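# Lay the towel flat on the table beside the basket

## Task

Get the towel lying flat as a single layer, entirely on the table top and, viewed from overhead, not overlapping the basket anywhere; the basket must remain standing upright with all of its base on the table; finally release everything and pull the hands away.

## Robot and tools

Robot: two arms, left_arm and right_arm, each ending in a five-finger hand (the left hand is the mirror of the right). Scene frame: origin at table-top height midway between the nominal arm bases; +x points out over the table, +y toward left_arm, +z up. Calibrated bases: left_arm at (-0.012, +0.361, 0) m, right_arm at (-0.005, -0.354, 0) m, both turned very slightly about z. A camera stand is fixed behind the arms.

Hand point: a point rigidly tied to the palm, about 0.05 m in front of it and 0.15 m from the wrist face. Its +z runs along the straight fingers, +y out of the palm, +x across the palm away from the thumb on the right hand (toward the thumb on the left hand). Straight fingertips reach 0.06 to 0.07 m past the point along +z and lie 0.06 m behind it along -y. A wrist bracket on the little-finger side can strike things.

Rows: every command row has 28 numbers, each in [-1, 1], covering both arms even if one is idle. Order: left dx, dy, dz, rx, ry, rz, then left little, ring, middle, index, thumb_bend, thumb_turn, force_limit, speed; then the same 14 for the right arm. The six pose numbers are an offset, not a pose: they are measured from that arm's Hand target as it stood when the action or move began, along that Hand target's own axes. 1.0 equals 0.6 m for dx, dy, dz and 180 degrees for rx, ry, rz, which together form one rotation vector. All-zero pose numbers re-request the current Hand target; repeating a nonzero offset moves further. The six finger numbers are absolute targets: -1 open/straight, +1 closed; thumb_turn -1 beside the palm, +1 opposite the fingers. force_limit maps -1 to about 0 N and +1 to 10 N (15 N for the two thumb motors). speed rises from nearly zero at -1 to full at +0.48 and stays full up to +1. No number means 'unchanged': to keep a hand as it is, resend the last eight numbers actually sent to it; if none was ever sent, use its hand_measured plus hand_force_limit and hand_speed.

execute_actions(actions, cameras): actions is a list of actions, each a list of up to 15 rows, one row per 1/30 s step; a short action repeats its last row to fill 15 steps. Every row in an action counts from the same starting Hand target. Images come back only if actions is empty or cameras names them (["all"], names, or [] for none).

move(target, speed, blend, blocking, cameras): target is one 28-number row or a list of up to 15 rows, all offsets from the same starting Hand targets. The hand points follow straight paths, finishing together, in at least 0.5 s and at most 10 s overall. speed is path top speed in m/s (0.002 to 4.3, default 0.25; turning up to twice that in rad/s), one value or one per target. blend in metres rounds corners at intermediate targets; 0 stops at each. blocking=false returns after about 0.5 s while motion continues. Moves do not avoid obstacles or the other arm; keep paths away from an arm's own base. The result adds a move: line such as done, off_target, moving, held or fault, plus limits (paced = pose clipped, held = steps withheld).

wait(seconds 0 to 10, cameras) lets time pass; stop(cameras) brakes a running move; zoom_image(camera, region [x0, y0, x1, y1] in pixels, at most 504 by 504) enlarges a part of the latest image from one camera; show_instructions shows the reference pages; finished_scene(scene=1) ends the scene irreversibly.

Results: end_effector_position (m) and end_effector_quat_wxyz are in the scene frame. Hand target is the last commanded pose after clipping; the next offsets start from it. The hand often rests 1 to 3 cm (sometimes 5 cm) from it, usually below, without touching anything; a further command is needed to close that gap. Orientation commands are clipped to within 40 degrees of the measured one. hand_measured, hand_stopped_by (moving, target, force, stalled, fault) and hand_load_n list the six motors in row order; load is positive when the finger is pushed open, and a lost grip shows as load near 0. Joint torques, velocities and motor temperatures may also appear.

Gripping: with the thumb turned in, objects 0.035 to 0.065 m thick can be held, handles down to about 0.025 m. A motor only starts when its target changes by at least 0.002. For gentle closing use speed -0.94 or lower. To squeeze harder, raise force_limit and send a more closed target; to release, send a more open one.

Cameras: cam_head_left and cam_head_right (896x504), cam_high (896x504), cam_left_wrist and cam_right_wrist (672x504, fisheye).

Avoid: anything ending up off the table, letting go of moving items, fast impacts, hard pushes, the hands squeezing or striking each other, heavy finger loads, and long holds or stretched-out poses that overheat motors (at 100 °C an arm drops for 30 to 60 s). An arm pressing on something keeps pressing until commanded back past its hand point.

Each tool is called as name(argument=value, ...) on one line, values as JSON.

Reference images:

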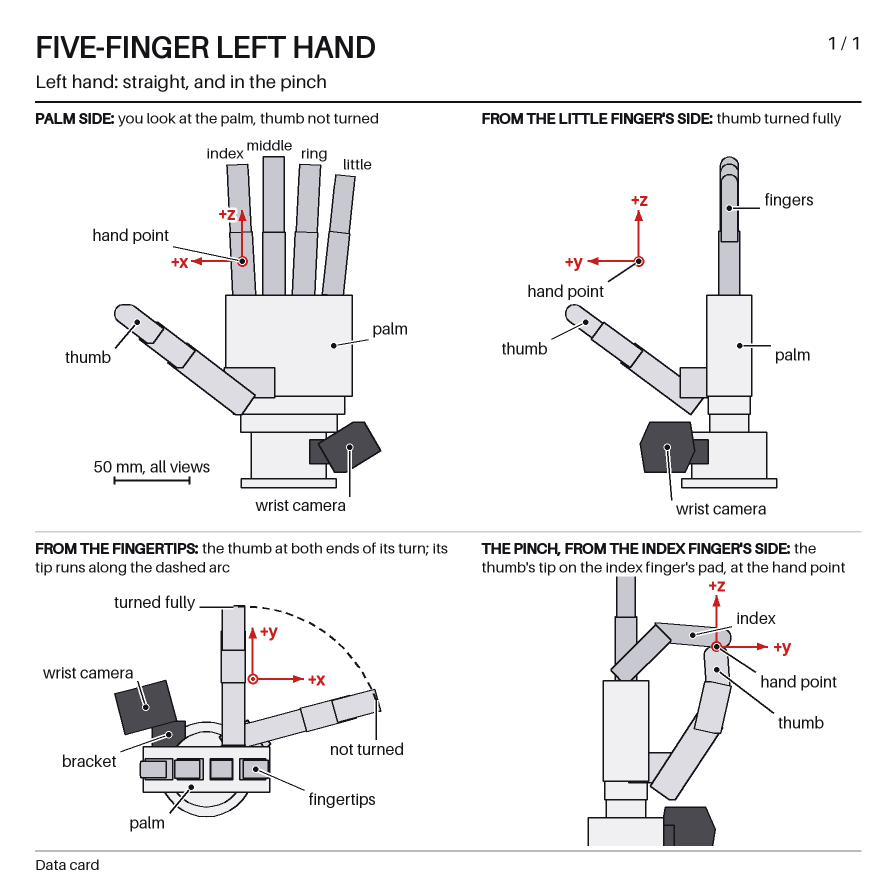

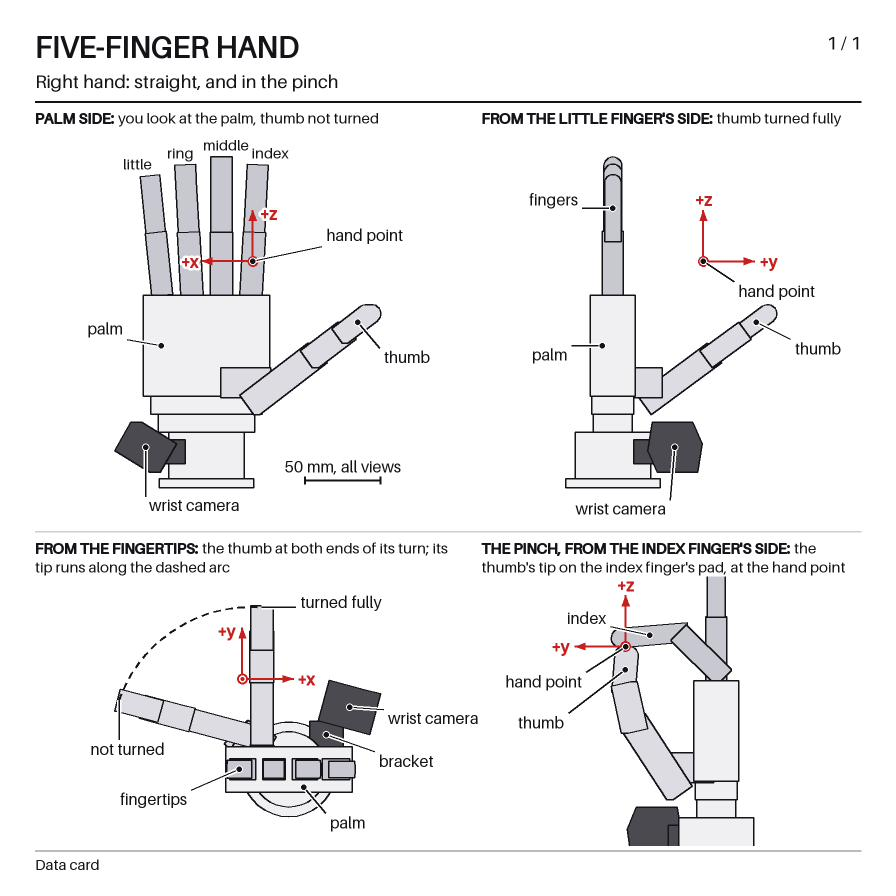

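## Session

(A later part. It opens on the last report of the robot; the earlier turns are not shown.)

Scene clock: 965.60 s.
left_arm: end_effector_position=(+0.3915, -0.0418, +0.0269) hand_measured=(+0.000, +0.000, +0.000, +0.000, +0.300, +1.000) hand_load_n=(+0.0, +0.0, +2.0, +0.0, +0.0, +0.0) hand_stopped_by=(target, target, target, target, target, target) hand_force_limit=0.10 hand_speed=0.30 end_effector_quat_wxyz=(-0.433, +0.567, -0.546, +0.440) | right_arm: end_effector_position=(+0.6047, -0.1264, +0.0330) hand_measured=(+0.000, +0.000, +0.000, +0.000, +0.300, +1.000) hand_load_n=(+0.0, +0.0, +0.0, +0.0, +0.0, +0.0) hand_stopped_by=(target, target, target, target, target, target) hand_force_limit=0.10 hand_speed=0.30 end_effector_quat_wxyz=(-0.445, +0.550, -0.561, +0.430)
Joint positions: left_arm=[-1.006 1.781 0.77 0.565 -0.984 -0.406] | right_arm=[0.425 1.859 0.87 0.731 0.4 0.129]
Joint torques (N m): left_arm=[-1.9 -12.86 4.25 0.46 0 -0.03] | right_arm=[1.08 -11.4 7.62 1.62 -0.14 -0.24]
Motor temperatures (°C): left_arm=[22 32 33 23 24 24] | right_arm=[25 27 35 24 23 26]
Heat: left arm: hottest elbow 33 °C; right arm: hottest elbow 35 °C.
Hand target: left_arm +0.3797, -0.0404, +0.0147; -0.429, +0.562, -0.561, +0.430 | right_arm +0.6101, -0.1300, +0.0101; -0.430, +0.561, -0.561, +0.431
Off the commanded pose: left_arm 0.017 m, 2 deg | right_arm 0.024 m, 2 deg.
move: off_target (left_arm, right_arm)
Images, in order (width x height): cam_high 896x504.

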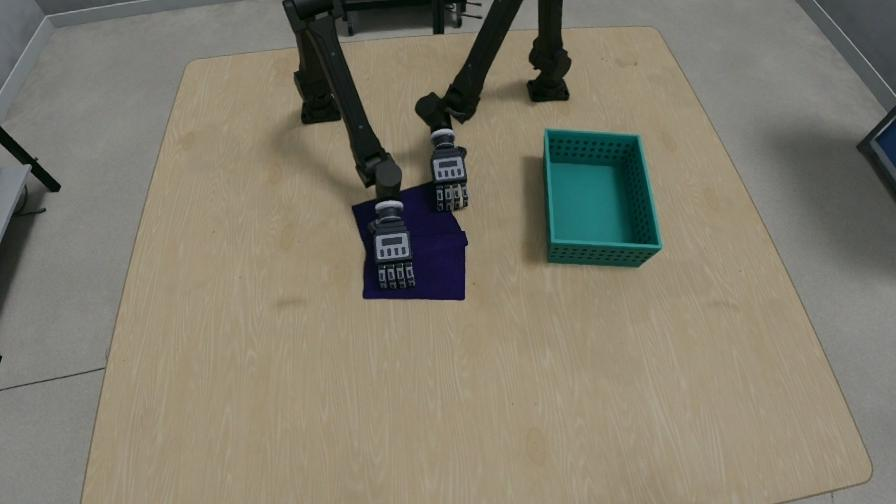

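move(target=[[0,-0.1207,-0.0323,0,0,0,0,0,0,0,0.3,1,0.1,0.3,0,0,0,0,0,0,0,0,0,0,0.3,1,0.1,0.3],[0.0167,-0.2199,0.338,0,0,0,0,0,0,0,0.3,1,0.1,0.3,0,0,0,0,0,0,0,0,0,0,0.3,1,0.1,0.3],[0.0167,-0.0911,0.3724,0,0,0,0,0,0,0,0.3,1,0.1,0.3,0,0,0,0,0,0,0,0,0,0,0.3,1,0.1,0.3],[0.0167,-0.0911,0.3724,0,0,0,0,0,0,0,0.3,1,0.1,0.3,0,-0.1288,-0.0345,0,0,0,0,0,0,0,0.3,1,0.1,0.3],[0.0167,-0.0911,0.3724,0,0,0,0,0,0,0,0.3,1,0.1,0.3,0.0667,-0.0425,-0.3565,0,0,0,0,0,0,0,0.3,1,0.1,0.3],[0.0167,-0.0911,0.3724,0,0,0,0,0,0,0,0.3,1,0.1,0.3,0.0667,0.0831,-0.3228,0,0,0,0,0,0,0,0.3,1,0.1,0.3]], speed=[0.15,0.2,0.08,0.15,0.2,0.08], blend=[0.02,0.01,0,0.02,0.01,0], cameras=["cam_high"])

zoom_image(camera="cam_high", region=[320, 130, 520, 330])

Scene clock: 993.27 s.
left_arm: end_effector_position=(+0.6064, -0.0482, +0.0321) hand_measured=(+0.000, +0.000, +0.000, +0.000, +0.300, +1.000) hand_load_n=(+0.0, +0.0, -0.5, +0.0, +0.5, +0.0) hand_stopped_by=(target, target, target, target, target, target) hand_force_limit=0.10 hand_speed=0.30 end_effector_quat_wxyz=(-0.429, +0.565, -0.549, +0.442) | right_arm: end_effector_position=(+0.4178, -0.1714, +0.0273) hand_measured=(+0.000, +0.000, +0.000, +0.000, +0.300, +1.000) hand_load_n=(+0.0, +0.0, -0.5, +0.0, +0.5, +0.0) hand_stopped_by=(target, target, target, target, target, target) hand_force_limit=0.10 hand_speed=0.30 end_effector_quat_wxyz=(-0.438, +0.551, -0.559, +0.439)
Joint positions: left_arm=[-0.689 2.033 1.212 0.507 -0.677 -0.23] | right_arm=[0.558 1.565 0.347 0.943 0.543 0.15]
Joint torques (N m): left_arm=[-0.67 -14.56 8.69 1.2 0.12 0.16] | right_arm=[2.26 -5.77 3.74 1.83 0.04 0.06]
Heat: left arm: hottest shoulder 32 °C; right arm: hottest elbow 35 °C.
Hand target: left_arm +0.6096, -0.0502, +0.0088; -0.429, +0.562, -0.561, +0.430 | right_arm +0.4100, -0.1700, +0.0120; -0.430, +0.561, -0.561, +0.431
Off the commanded pose: left_arm 0.023 m, 2 deg | right_arm 0.017 m, 2 deg.
move: off_target (left_arm, right_arm)
Images, in order (width x height): cam_high 896x504.

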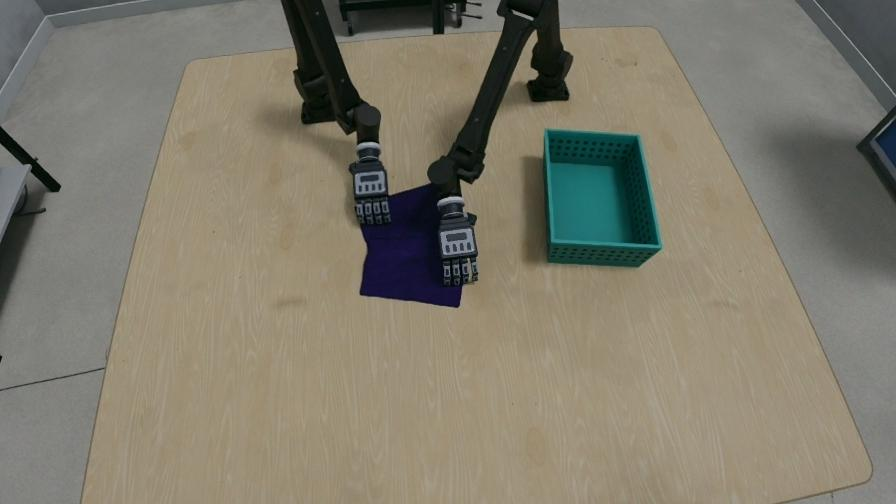

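Scaled by 2.520.

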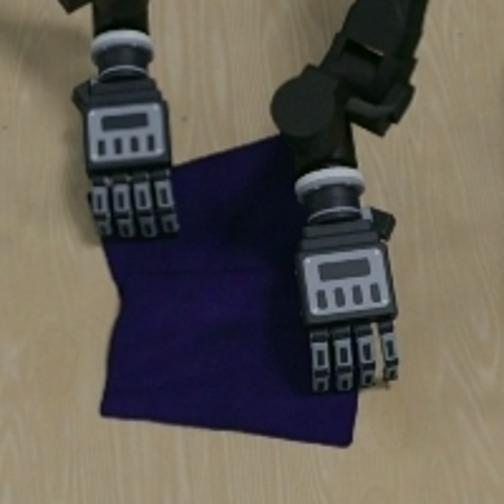

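move(target=[0,0,0,0,0,0,0,0,0,0,0.3,1,0.1,0.3,0,0.0431,-0.161,0,0,0,0,0,0,0,0.3,1,0.1,0.3], speed=0.06, cameras=["cam_high"])

zoom_image(camera="cam_high", region=[320, 130, 520, 330])

Scene clock: 1001.23 s.
left_arm: end_effector_position=(+0.6064, -0.0482, +0.0321) hand_measured=(+0.000, +0.000, +0.000, +0.000, +0.300, +1.000) hand_load_n=(+0.0, +0.0, -0.5, +0.0, +0.0, +0.0) hand_stopped_by=(target, target, target, target, target, target) hand_force_limit=0.10 hand_speed=0.30 end_effector_quat_wxyz=(-0.429, +0.565, -0.549, +0.442) | right_arm: end_effector_position=(+0.3213, -0.1664, +0.0247) hand_measured=(+0.000, +0.000, +0.000, +0.000, +0.300, +1.000) hand_load_n=(+0.0, +0.0, +1.5, +0.0, +0.0, +0.0) hand_stopped_by=(target, target, target, target, target, target) hand_force_limit=0.10 hand_speed=0.30 end_effector_quat_wxyz=(-0.443, +0.545, -0.562, +0.437)
Joint positions: left_arm=[-0.689 2.033 1.212 0.507 -0.677 -0.23] | right_arm=[0.813 1.425 0.154 0.947 0.789 0.257]
Joint torques (N m): left_arm=[-0.73 -14.62 8.7 1.26 0.12 0.15] | right_arm=[2.78 -4.89 2.51 -0.12 0.07 0.06]
Heat: left arm: hottest elbow 33 °C; right arm: hottest elbow 34 °C.
Hand target: left_arm +0.6096, -0.0502, +0.0088; -0.429, +0.562, -0.561, +0.430 | right_arm +0.3101, -0.1699, +0.0121; -0.430, +0.561, -0.561, +0.431
Off the commanded pose: left_arm 0.024 m, 2 deg | right_arm 0.017 m, 3 deg.
move: off_target (left_arm, right_arm)
Images, in order (width x height): cam_high 896x504.

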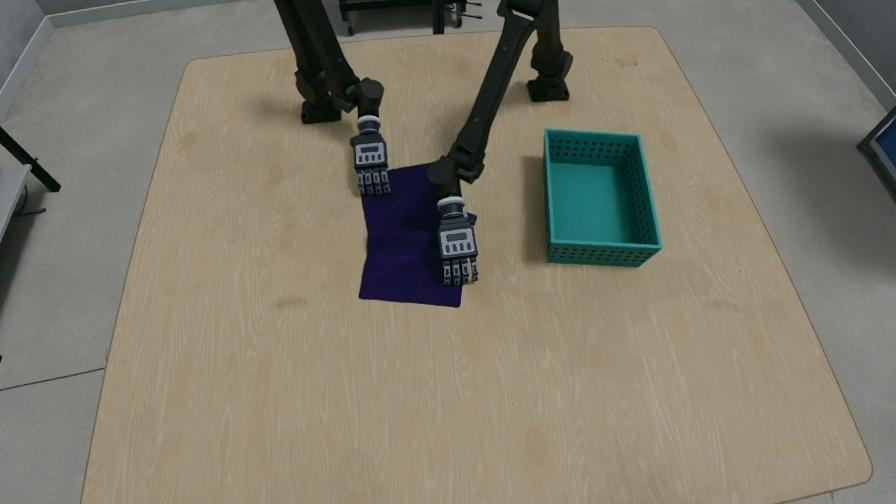

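Scaled by 2.520.

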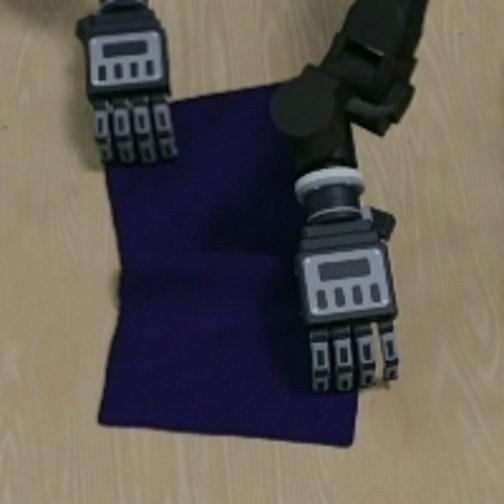

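move(target=[[0,0,0,0,0,0,0,0,0,0,0.3,1,0.1,0.3,0,0.0172,-0.0644,0,0,0,0,0,0,0,0.3,1,0.1,0.3],[0,-0.161,-0.0431,0,0,0,0,0,0,0,0.3,1,0.1,0.3,0,-0.1438,-0.1075,0,0,0,0,0,0,0,0.3,1,0.1,0.3],[0,-0.1337,-0.4672,0,0,0,0,0,0,0,0.3,1,0.1,0.3,0,-0.1438,-0.1075,0,0,0,0,0,0,0,0.3,1,0.1,0.3]], speed=[0.06,0.15,0.25], blend=[0,0.03,0], cameras=["cam_high","cam_head_left","cam_left_wrist","cam_right_wrist"])

zoom_image(camera="cam_high", region=[320, 130, 520, 330])

zoom_image(camera="cam_head_left", region=[460, 220, 620, 360])

Scene clock: 1009.50 s.
left_arm: end_effector_position=(+0.3605, -0.0470, +0.1481) hand_measured=(+0.000, +0.000, +0.000, +0.000, +0.300, +1.000) hand_load_n=(+0.0, +0.0, +0.0, +0.0, +0.5, +0.0) hand_stopped_by=(target, target, target, target, target, target) hand_force_limit=0.10 hand_speed=0.30 end_effector_quat_wxyz=(-0.433, +0.557, -0.570, +0.420) | right_arm: end_effector_position=(+0.2607, -0.1831, +0.0870) hand_measured=(+0.000, +0.000, +0.000, +0.000, +0.300, +1.000) hand_load_n=(+0.0, +0.0, +0.0, +0.0, +0.0, +0.0) hand_stopped_by=(target, target, target, target, target, target) hand_force_limit=0.10 hand_speed=0.30 end_effector_quat_wxyz=(-0.410, +0.578, -0.553, +0.437)
Joint positions: left_arm=[-1.068 1.471 0.869 0.057 -1.018 -0.448] | right_arm=[0.99 0.71 0.181 0.036 0.936 0.354]
Joint torques (N m): left_arm=[-1.14 -12.63 8.79 0.92 -0.46 -0.07] | right_arm=[1.85 -1.08 12.67 0.54 0.21 0.11]
Heat: left arm: hottest elbow 33 °C; right arm: hottest elbow 34 °C.
Hand target: left_arm +0.3600, -0.0503, +0.1598; -0.429, +0.562, -0.561, +0.430 | right_arm +0.2701, -0.1698, +0.1122; -0.430, +0.561, -0.561, +0.431
Off the commanded pose: left_arm 0.012 m, 2 deg | right_arm 0.030 m, 3 deg.
move: off_target (left_arm, right_arm)
camera_calibration:
cam_left_wrist: T_world_to_cam=[[0.302752, -0.257181, 0.917714, -0.253201], [-0.552417, -0.832011, -0.0509219, 0.16975], [0.776644, -0.491545, -0.393964, -0.127378], [0, 0, 0, 1]] pos_world=[0.269357, 0.0135037, 0.190828]
cam_right_wrist: T_world_to_cam=[[-0.223171, -0.282753, -0.93287, 0.0985244], [-0.597446, 0.795862, -0.098298, 0.302283], [0.770229, 0.535402, -0.346543, 0.0434831], [0, 0, 0, 1]] pos_world=[0.169093, -0.235998, 0.136693]
Images, in order (width x height): cam_head_left 896x504, cam_high 896x504, cam_left_wrist 672x504, cam_right_wrist 672x504.

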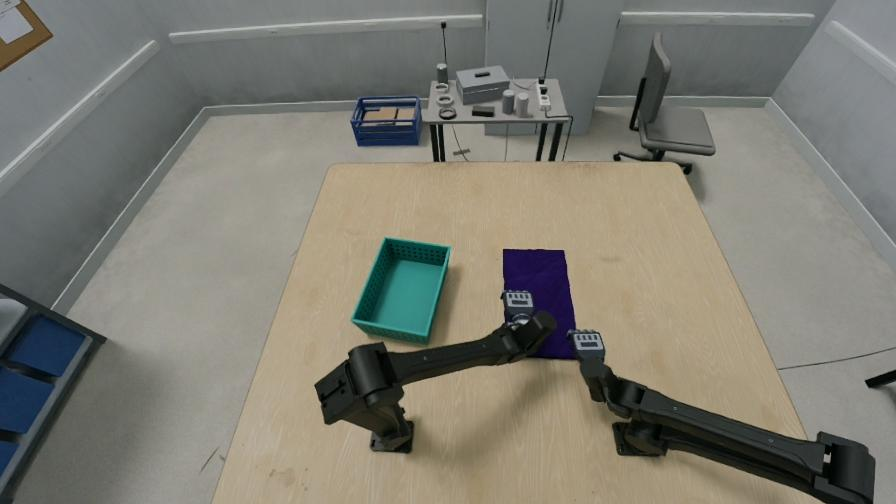

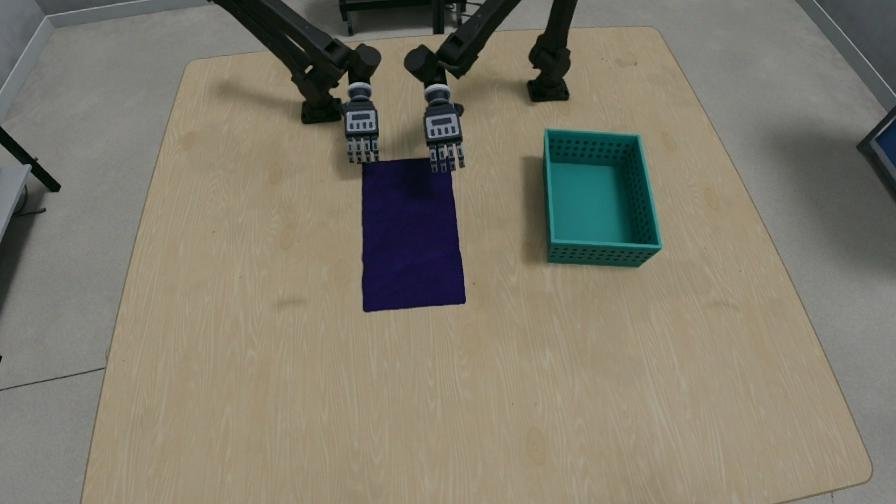

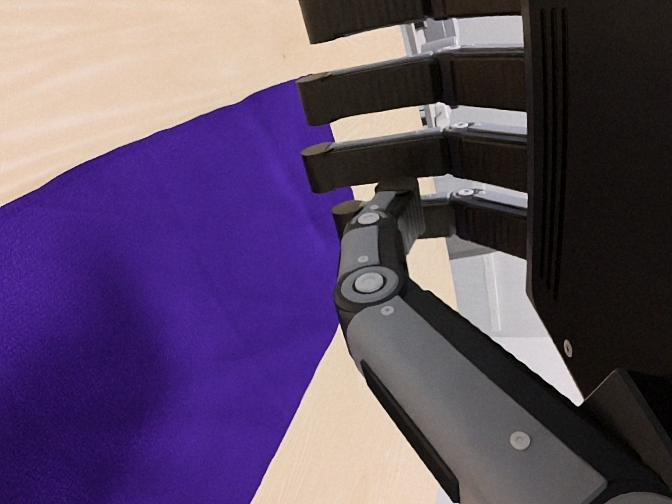

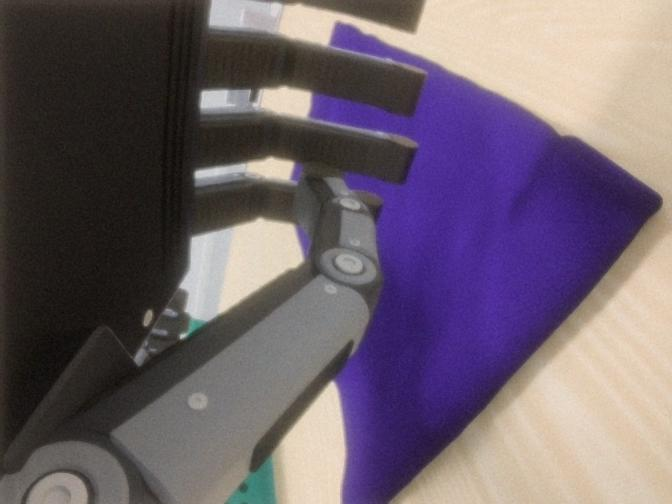

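Scaled by 2.520.

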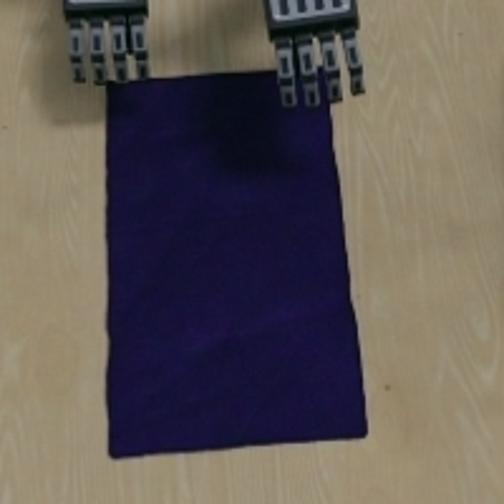

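Scaled by 3.150.

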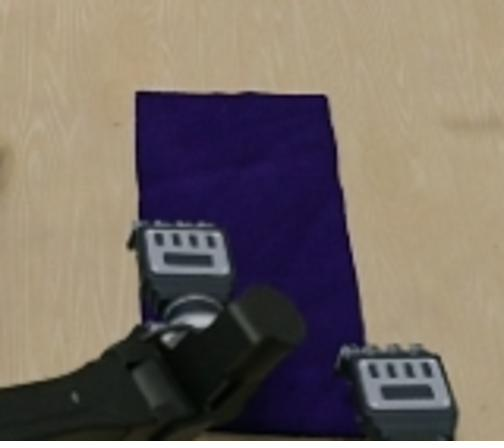

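zoom_image(camera="cam_right_wrist", region=[320, 0, 672, 352])

zoom_image(camera="cam_right_wrist", region=[500, 100, 672, 250])

Scaled by 1.432 from the camera's 672x504 image, which has a finer 960x720 frame.

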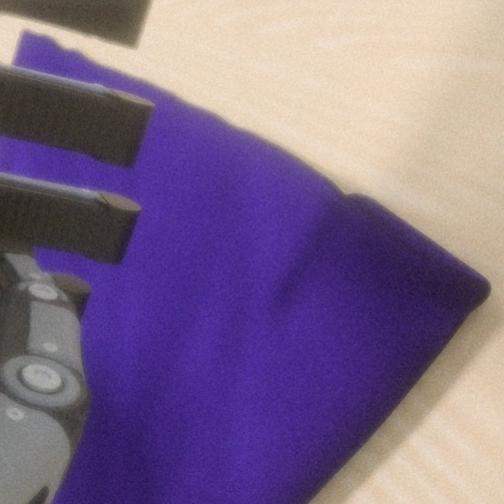

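Scaled by 2.930 from the camera's 672x504 image, which has a finer 960x720 frame.

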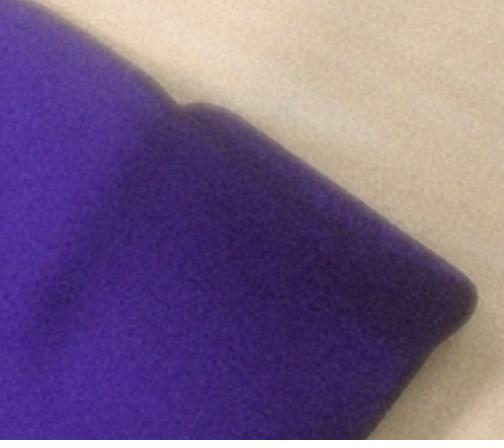

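move(target=[[0,0.1147,0.1515,0,0,0,0,0,0,0,0.3,1,0.1,0.3,-0.0333,-0.0013,0.2757,0,0,0,0,0,0,0,0.3,1,0.1,0.3],[0,0.2082,0.1765,0,0,0,0,0,0,0,0.3,1,0.1,0.3,-0.0333,0.092,0.3007,0,0,0,0,0,0,0,0.3,1,0.1,0.3],[0,0.1607,0.3537,0,0,0,0,0,0,0,0.3,1,0.1,0.3,-0.0333,0.0445,0.4778,0,0,0,0,0,0,0,0.3,1,0.1,0.3],[0,0.019,0.3157,0,0,0,0,0,0,0,0.3,1,0.1,0.3,-0.0333,-0.0972,0.4398,0,0,0,0,0,0,0,0.3,1,0.1,0.3]], speed=[0.25,0.08,0.1,0.15], blend=[0.02,0,0,0], cameras=["cam_high","cam_head_left"])

zoom_image(camera="cam_high", region=[320, 150, 520, 370])

zoom_image(camera="cam_head_left", region=[460, 200, 620, 350])

Scene clock: 1068.97 s.
left_arm: end_effector_position=(+0.5244, -0.0435, +0.0724) hand_measured=(+0.000, +0.000, +0.000, +0.000, +0.300, +1.000) hand_load_n=(+0.0, +0.0, +0.0, +0.0, +0.0, +0.0) hand_stopped_by=(target, target, target, target, target, target) hand_force_limit=0.10 hand_speed=0.30 end_effector_quat_wxyz=(-0.427, +0.563, -0.574, +0.414) | right_arm: end_effector_position=(+0.5258, -0.1514, +0.0824) hand_measured=(+0.000, +0.000, +0.000, +0.000, +0.300, +1.000) hand_load_n=(+0.0, +0.0, +0.0, +0.0, +0.0, +0.0) hand_stopped_by=(target, target, target, target, target, target) hand_force_limit=0.10 hand_speed=0.30 end_effector_quat_wxyz=(-0.423, +0.567, -0.566, +0.423)
Joint positions: left_arm=[-0.782 1.821 1.061 0.346 -0.755 -0.267] | right_arm=[0.448 1.554 0.685 0.552 0.423 0.134]
Joint torques (N m): left_arm=[0.09 -17.14 10.81 1.07 -0.02 0.16] | right_arm=[0.73 -11.63 9.88 0.64 -0.04 -0.25]
Heat: left arm: hottest elbow 34 °C; right arm: hottest elbow 39 °C.
Hand target: left_arm +0.5400, -0.0501, +0.0992; -0.429, +0.562, -0.561, +0.430 | right_arm +0.5402, -0.1501, +0.1002; -0.430, +0.561, -0.561, +0.431
Off the commanded pose: left_arm 0.032 m, 2 deg | right_arm 0.023 m, 1 deg.
move: off_target (left_arm, right_arm)
Images, in order (width x height): cam_head_left 896x504, cam_high 896x504.

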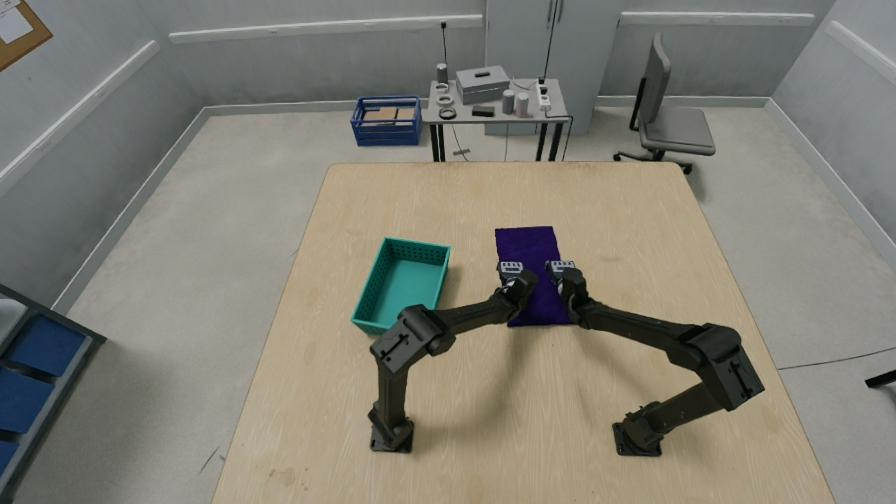

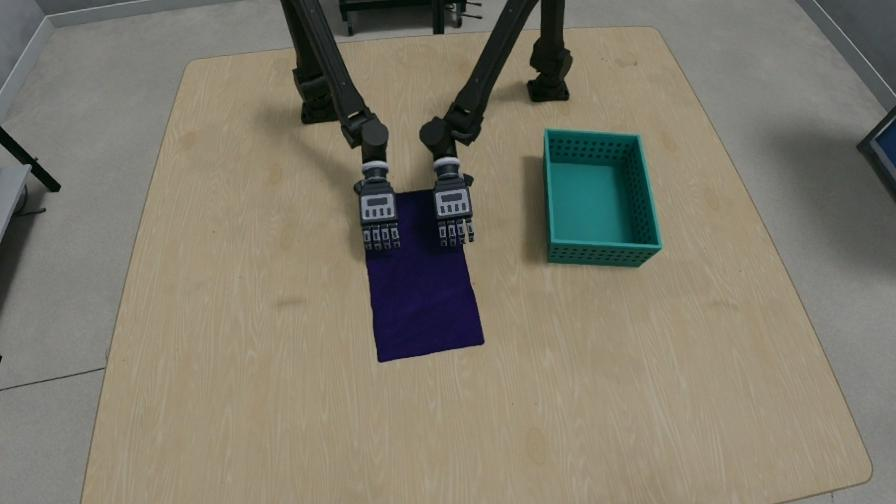

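Scaled by 2.291.

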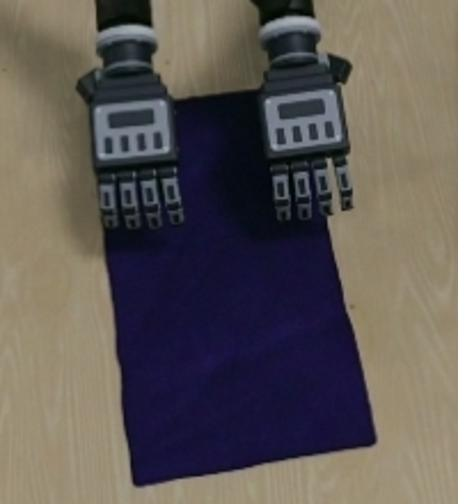

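Scaled by 3.150.

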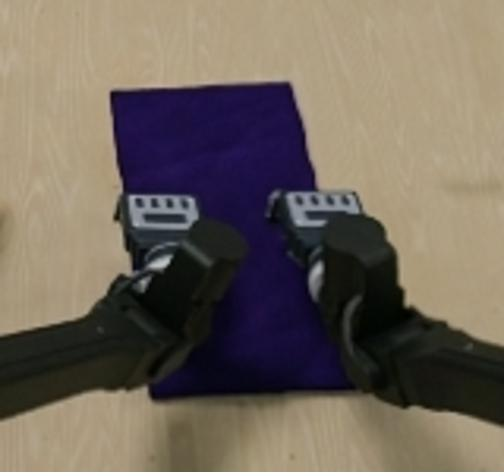

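move(target=[-0.0335,0.1008,-0.3182,0,0,0,0.9,0.9,-0.45,-0.45,-0.3,1,0.1,0.3,0.075,0.1085,-0.3402,0,0,0,0.9,0.9,-0.45,-0.45,-0.3,1,0.1,0.3], speed=0.2, cameras=["cam_high","cam_left_wrist","cam_right_wrist"])

zoom_image(camera="cam_high", region=[320, 90, 500, 250])

Scene clock: 1081.67 s.
left_arm: end_effector_position=(+0.3406, -0.0255, +0.0792) hand_measured=(+0.900, +0.900, -0.450, -0.450, -0.300, +1.000) hand_load_n=(+0.0, +0.0, +0.0, +0.0, +0.0, +0.0) hand_stopped_by=(target, target, target, target, target, target) hand_force_limit=0.10 hand_speed=0.30 end_effector_quat_wxyz=(-0.434, +0.558, -0.570, +0.419) | right_arm: end_effector_position=(+0.3287, -0.1973, +0.0890) hand_measured=(+0.900, +0.900, -0.450, -0.450, -0.300, +1.000) hand_load_n=(+0.0, +0.0, +0.0, +0.0, +0.5, +0.0) hand_stopped_by=(target, target, target, target, target, target) hand_force_limit=0.10 hand_speed=0.30 end_effector_quat_wxyz=(-0.426, +0.563, -0.559, +0.435)
Joint positions: left_arm=[-1.087 1.545 0.721 0.26 -1.037 -0.47] | right_arm=[0.676 0.928 0.205 0.393 0.651 0.19]
Joint torques (N m): left_arm=[-1.32 -12.75 7.27 0.9 -0.45 -0.07] | right_arm=[1.9 -4.01 7.8 0.7 0.25 0.08]
Heat: left arm: hottest elbow 34 °C; right arm: hottest elbow 39 °C.
Hand target: left_arm +0.3398, -0.0302, +0.0908; -0.429, +0.562, -0.561, +0.430 | right_arm +0.3260, -0.1949, +0.0901; -0.430, +0.561, -0.561, +0.431
Off the commanded pose: left_arm 0.013 m, 2 deg | right_arm 0.004 m, 1 deg.
move: off_target (left_arm)
camera_calibration:
cam_left_wrist: T_world_to_cam=[[0.303881, -0.257831, 0.917158, -0.178747], [-0.550468, -0.833245, -0.0518557, 0.172507], [0.777587, -0.489108, -0.395135, -0.128699], [0, 0, 0, 1]] pos_world=[0.249352, 0.0347066, 0.122031]
cam_right_wrist: T_world_to_cam=[[-0.202417, -0.244803, -0.948208, 0.113566], [-0.588703, 0.804185, -0.0819479, 0.351829], [0.782595, 0.541626, -0.306897, -0.00698396], [0, 0, 0, 1]] pos_world=[0.235576, -0.251352, 0.134372]
Images, in order (width x height): cam_high 896x504, cam_left_wrist 672x504, cam_right_wrist 672x504.

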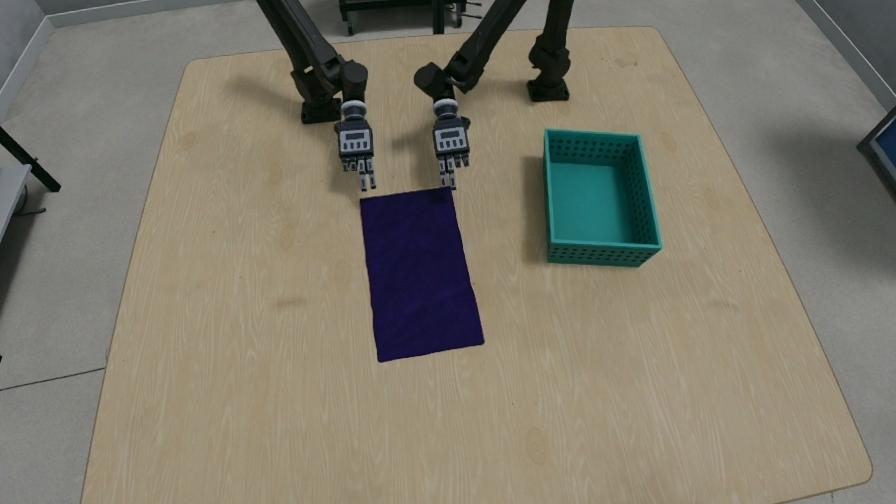

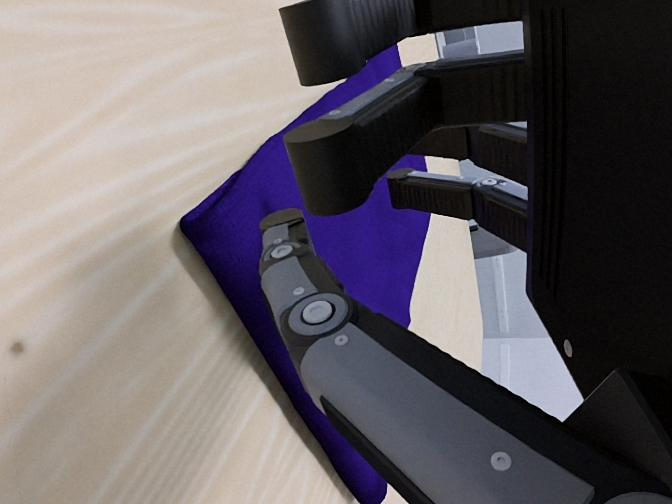

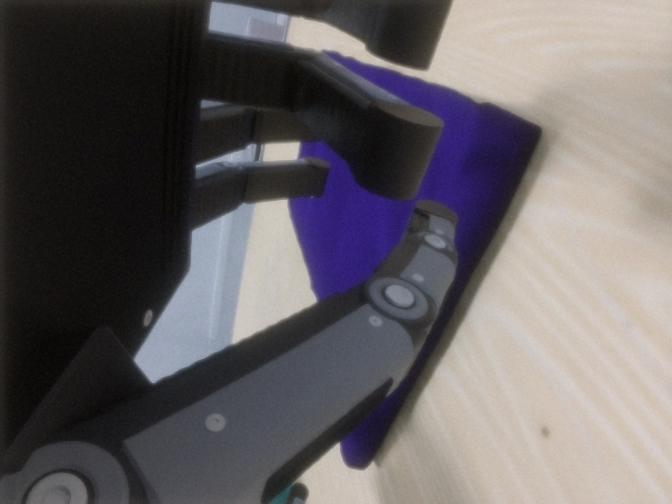

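Scaled by 2.800.

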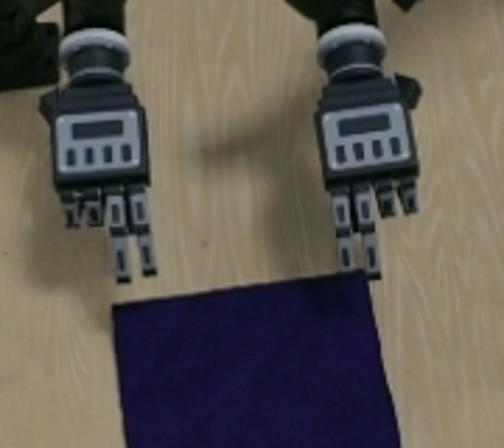

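zoom_image(camera="cam_left_wrist", region=[160, 100, 300, 260])

zoom_image(camera="cam_right_wrist", region=[420, 60, 560, 260])

Scaled by 3.150 from the camera's 672x504 image, which has a finer 960x720 frame.

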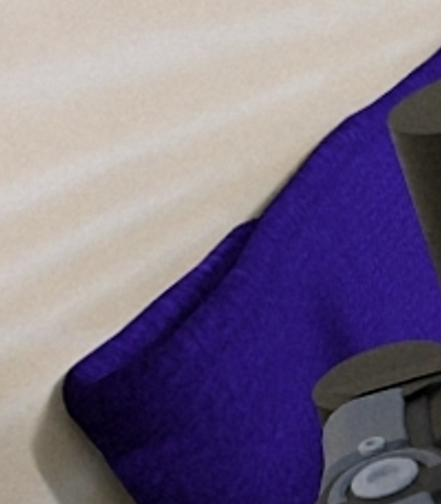

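Scaled by 2.520 from the camera's 672x504 image, which has a finer 960x720 frame.

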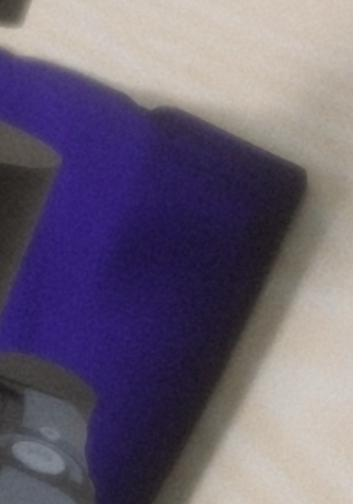

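move(target=[[0.0333,0.0644,0.0173,0,0,0,0.9,0.9,-0.45,-0.45,-0.3,1,0.1,0.3,-0.0167,0.0527,0.0608,0,0,0,0.9,0.9,-0.45,-0.45,-0.3,1,0.1,0.3],[0.0333,0.1272,0.0341,0,0,0,0.9,0.9,-0.45,-0.45,-0.3,1,0.1,0.3,-0.0167,0.1139,0.0771,0,0,0,0.9,0.9,-0.45,-0.45,-0.3,1,0.1,0.3]], speed=[0.15,0.06], blend=[0.01,0], cameras=["cam_high","cam_left_wrist","cam_right_wrist"])

zoom_image(camera="cam_high", region=[320, 90, 500, 250])

Scene clock: 1103.67 s.
left_arm: end_effector_position=(+0.3419, -0.0410, +0.0232) hand_measured=(+0.900, +0.900, -0.450, -0.450, -0.300, +1.000) hand_load_n=(+0.0, +0.0, +0.0, +0.0, -3.5, -3.0) hand_stopped_by=(target, target, target, target, target, target) hand_force_limit=0.10 hand_speed=0.30 end_effector_quat_wxyz=(-0.437, +0.564, -0.554, +0.428) | right_arm: end_effector_position=(+0.3548, -0.1808, +0.0234) hand_measured=(+0.900, +0.900, -0.450, -0.450, -0.300, +1.000) hand_load_n=(+0.0, +0.0, +0.0, +0.0, -1.5, -2.0) hand_stopped_by=(target, target, target, target, target, target) hand_force_limit=0.10 hand_speed=0.30 end_effector_quat_wxyz=(-0.441, +0.554, -0.559, +0.432)
Joint positions: left_arm=[-1.107 1.733 0.721 0.457 -1.074 -0.498] | right_arm=[0.653 1.462 0.193 0.972 0.621 0.192]
Joint torques (N m): left_arm=[-1.38 -9.52 6.46 1.47 0.22 -0.07] | right_arm=[0.85 -3.31 3.84 1.76 -0.09 -0.03]
Heat: left arm: hottest elbow 34 °C; right arm: hottest elbow 37 °C.
Hand target: left_arm +0.3396, -0.0503, +0.0118; -0.429, +0.562, -0.561, +0.430 | right_arm +0.3531, -0.1848, +0.0123; -0.430, +0.561, -0.561, +0.431
Off the commanded pose: left_arm 0.015 m, 1 deg | right_arm 0.012 m, 1 deg.
move: off_target (left_arm, right_arm)
camera_calibration:
cam_left_wrist: T_world_to_cam=[[0.288095, -0.228055, 0.93005, -0.125515], [-0.534239, -0.844312, -0.0415436, 0.151118], [0.794726, -0.4849, -0.365078, -0.165786], [0, 0, 0, 1]] pos_world=[0.248648, 0.0185762, 0.0624886]
cam_right_wrist: T_world_to_cam=[[-0.182374, -0.218841, -0.958566, 0.0584533], [-0.591538, 0.803161, -0.0708174, 0.349061], [0.785381, 0.554113, -0.275928, -0.0558912], [0, 0, 0, 1]] pos_world=[0.261039, -0.23659, 0.065329]
Images, in order (width x height): cam_high 896x504, cam_left_wrist 672x504, cam_right_wrist 672x504.

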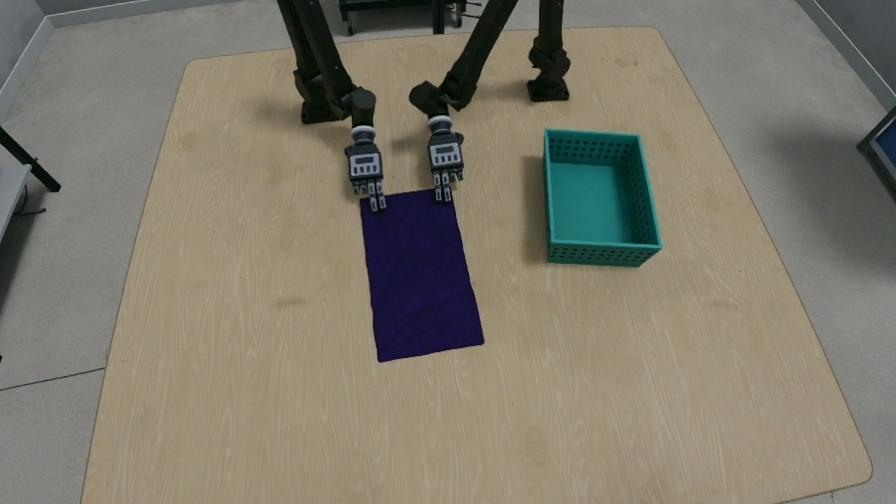

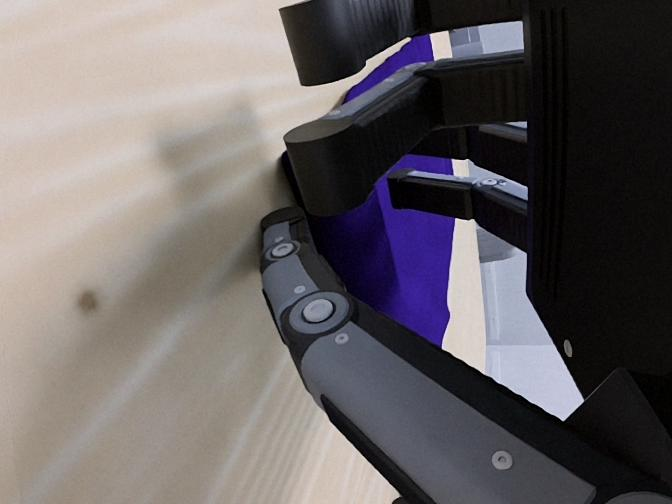

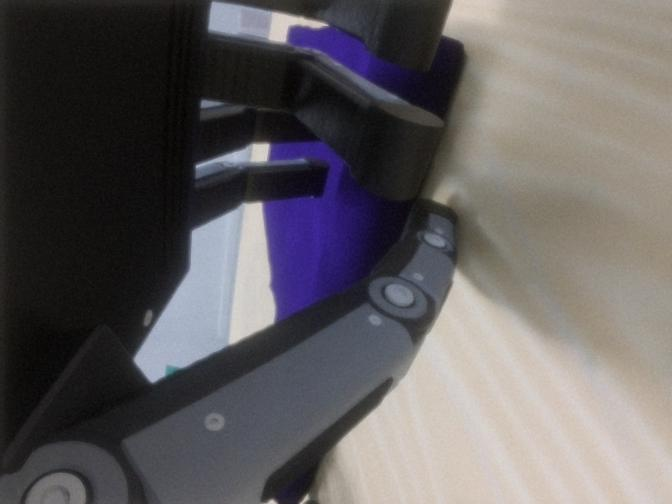

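Scaled by 2.800.

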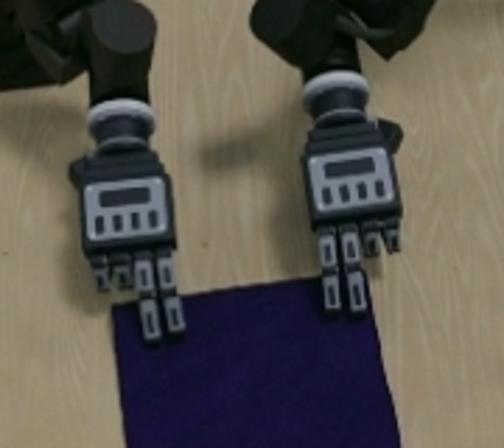

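execute_actions(actions=[[[0,0,0,0,0,0,0.9,0.9,0.4,0.4,-0.3,1,0.1,-0.3,0,0,0,0,0,0,0.9,0.9,0.4,0.4,-0.3,1,0.1,-0.3]]], cameras=["cam_high", "cam_left_wrist", "cam_right_wrist"])

Scene clock: 1121.93 s.
left_arm: end_effector_position=(+0.3461, -0.0464, +0.0301) hand_measured=(+0.900, +0.900, +0.184, +0.250, -0.302, +1.000) hand_load_n=(+0.0, +0.0, +8.5, +9.5, +8.5, -0.5) hand_stopped_by=(target, target, force, force, target, target) hand_force_limit=0.10 hand_speed=-0.30 end_effector_quat_wxyz=(-0.434, +0.568, -0.544, +0.438) | right_arm: end_effector_position=(+0.3586, -0.1796, +0.0296) hand_measured=(+0.900, +0.900, +0.182, +0.302, -0.302, +1.000) hand_load_n=(+0.0, +0.0, +6.0, +11.0, +9.0, -1.5) hand_stopped_by=(target, target, force, force, target, target) hand_force_limit=0.10 hand_speed=-0.30 end_effector_quat_wxyz=(-0.450, +0.545, -0.559, +0.434)
Joint positions: left_arm=[-1.105 1.733 0.731 0.474 -1.077 -0.501] | right_arm=[0.651 1.463 0.195 0.996 0.623 0.192]
Joint torques (N m): left_arm=[-1.55 -9.58 5.64 0.87 0.39 -0.02] | right_arm=[1.08 -4.25 3.43 0.75 -0.18 -0.1]
Heat: left arm: hottest elbow 33 °C; right arm: hottest elbow 35 °C.
Hand target: left_arm +0.3396, -0.0503, +0.0118; -0.429, +0.562, -0.561, +0.430 | right_arm +0.3530, -0.1849, +0.0121; -0.430, +0.561, -0.561, +0.431
Off the commanded pose: left_arm 0.020 m, 2 deg | right_arm 0.019 m, 3 deg.
Step readings (end_effector_position of left_arm | right_arm):
0: (+0.3419, -0.0410, +0.0232) | (+0.3547, -0.1808, +0.0232)
1: (+0.3419, -0.0410, +0.0232) | (+0.3547, -0.1808, +0.0232)
2: (+0.3419, -0.0410, +0.0232) | (+0.3547, -0.1808, +0.0232)
4: (+0.3419, -0.0410, +0.0232) | (+0.3548, -0.1808, +0.0233)
8: (+0.3445, -0.0439, +0.0273) | (+0.3570, -0.1800, +0.0270)
15: (+0.3461, -0.0464, +0.0301) | (+0.3586, -0.1796, +0.0296)
camera_calibration:
cam_left_wrist: T_world_to_cam=[[0.276755, -0.202035, 0.939462, -0.129518], [-0.529077, -0.848158, -0.0265399, 0.146693], [0.802174, -0.489703, -0.341624, -0.17278], [0, 0, 0, 1]] pos_world=[0.252057, 0.0136407, 0.0665447]
cam_right_wrist: T_world_to_cam=[[-0.162782, -0.203242, -0.965502, 0.0614313], [-0.58675, 0.80666, -0.0708793, 0.349669], [0.793238, 0.554971, -0.250562, -0.0612013], [0, 0, 0, 1]] pos_world=[0.263715, -0.235613, 0.0687616]
Images, in order (width x height): cam_high 896x504, cam_left_wrist 672x504, cam_right_wrist 672x504.

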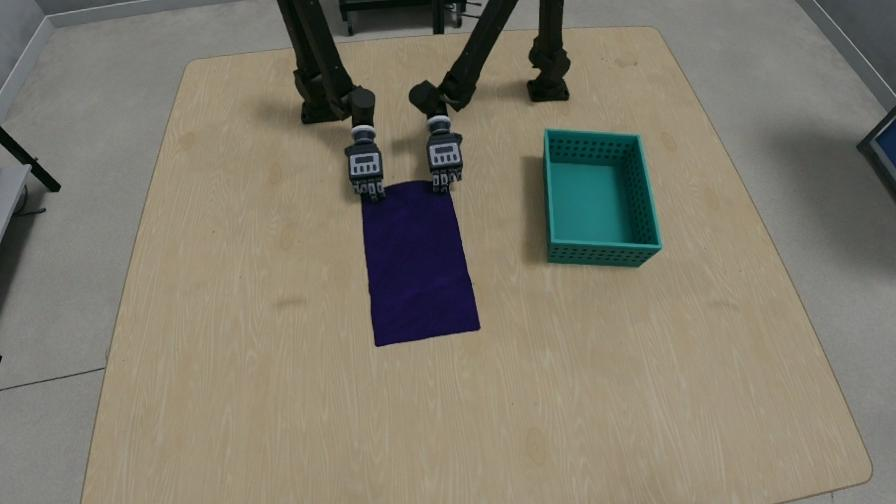

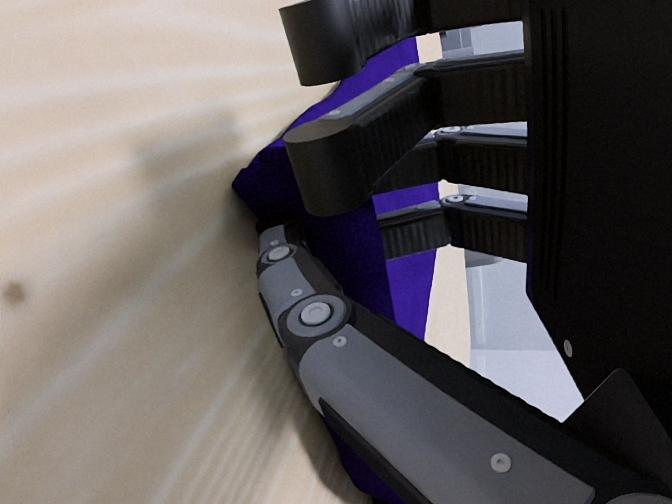

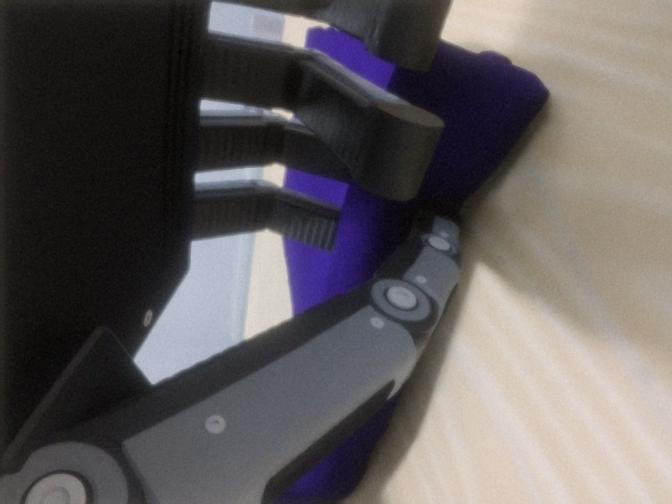

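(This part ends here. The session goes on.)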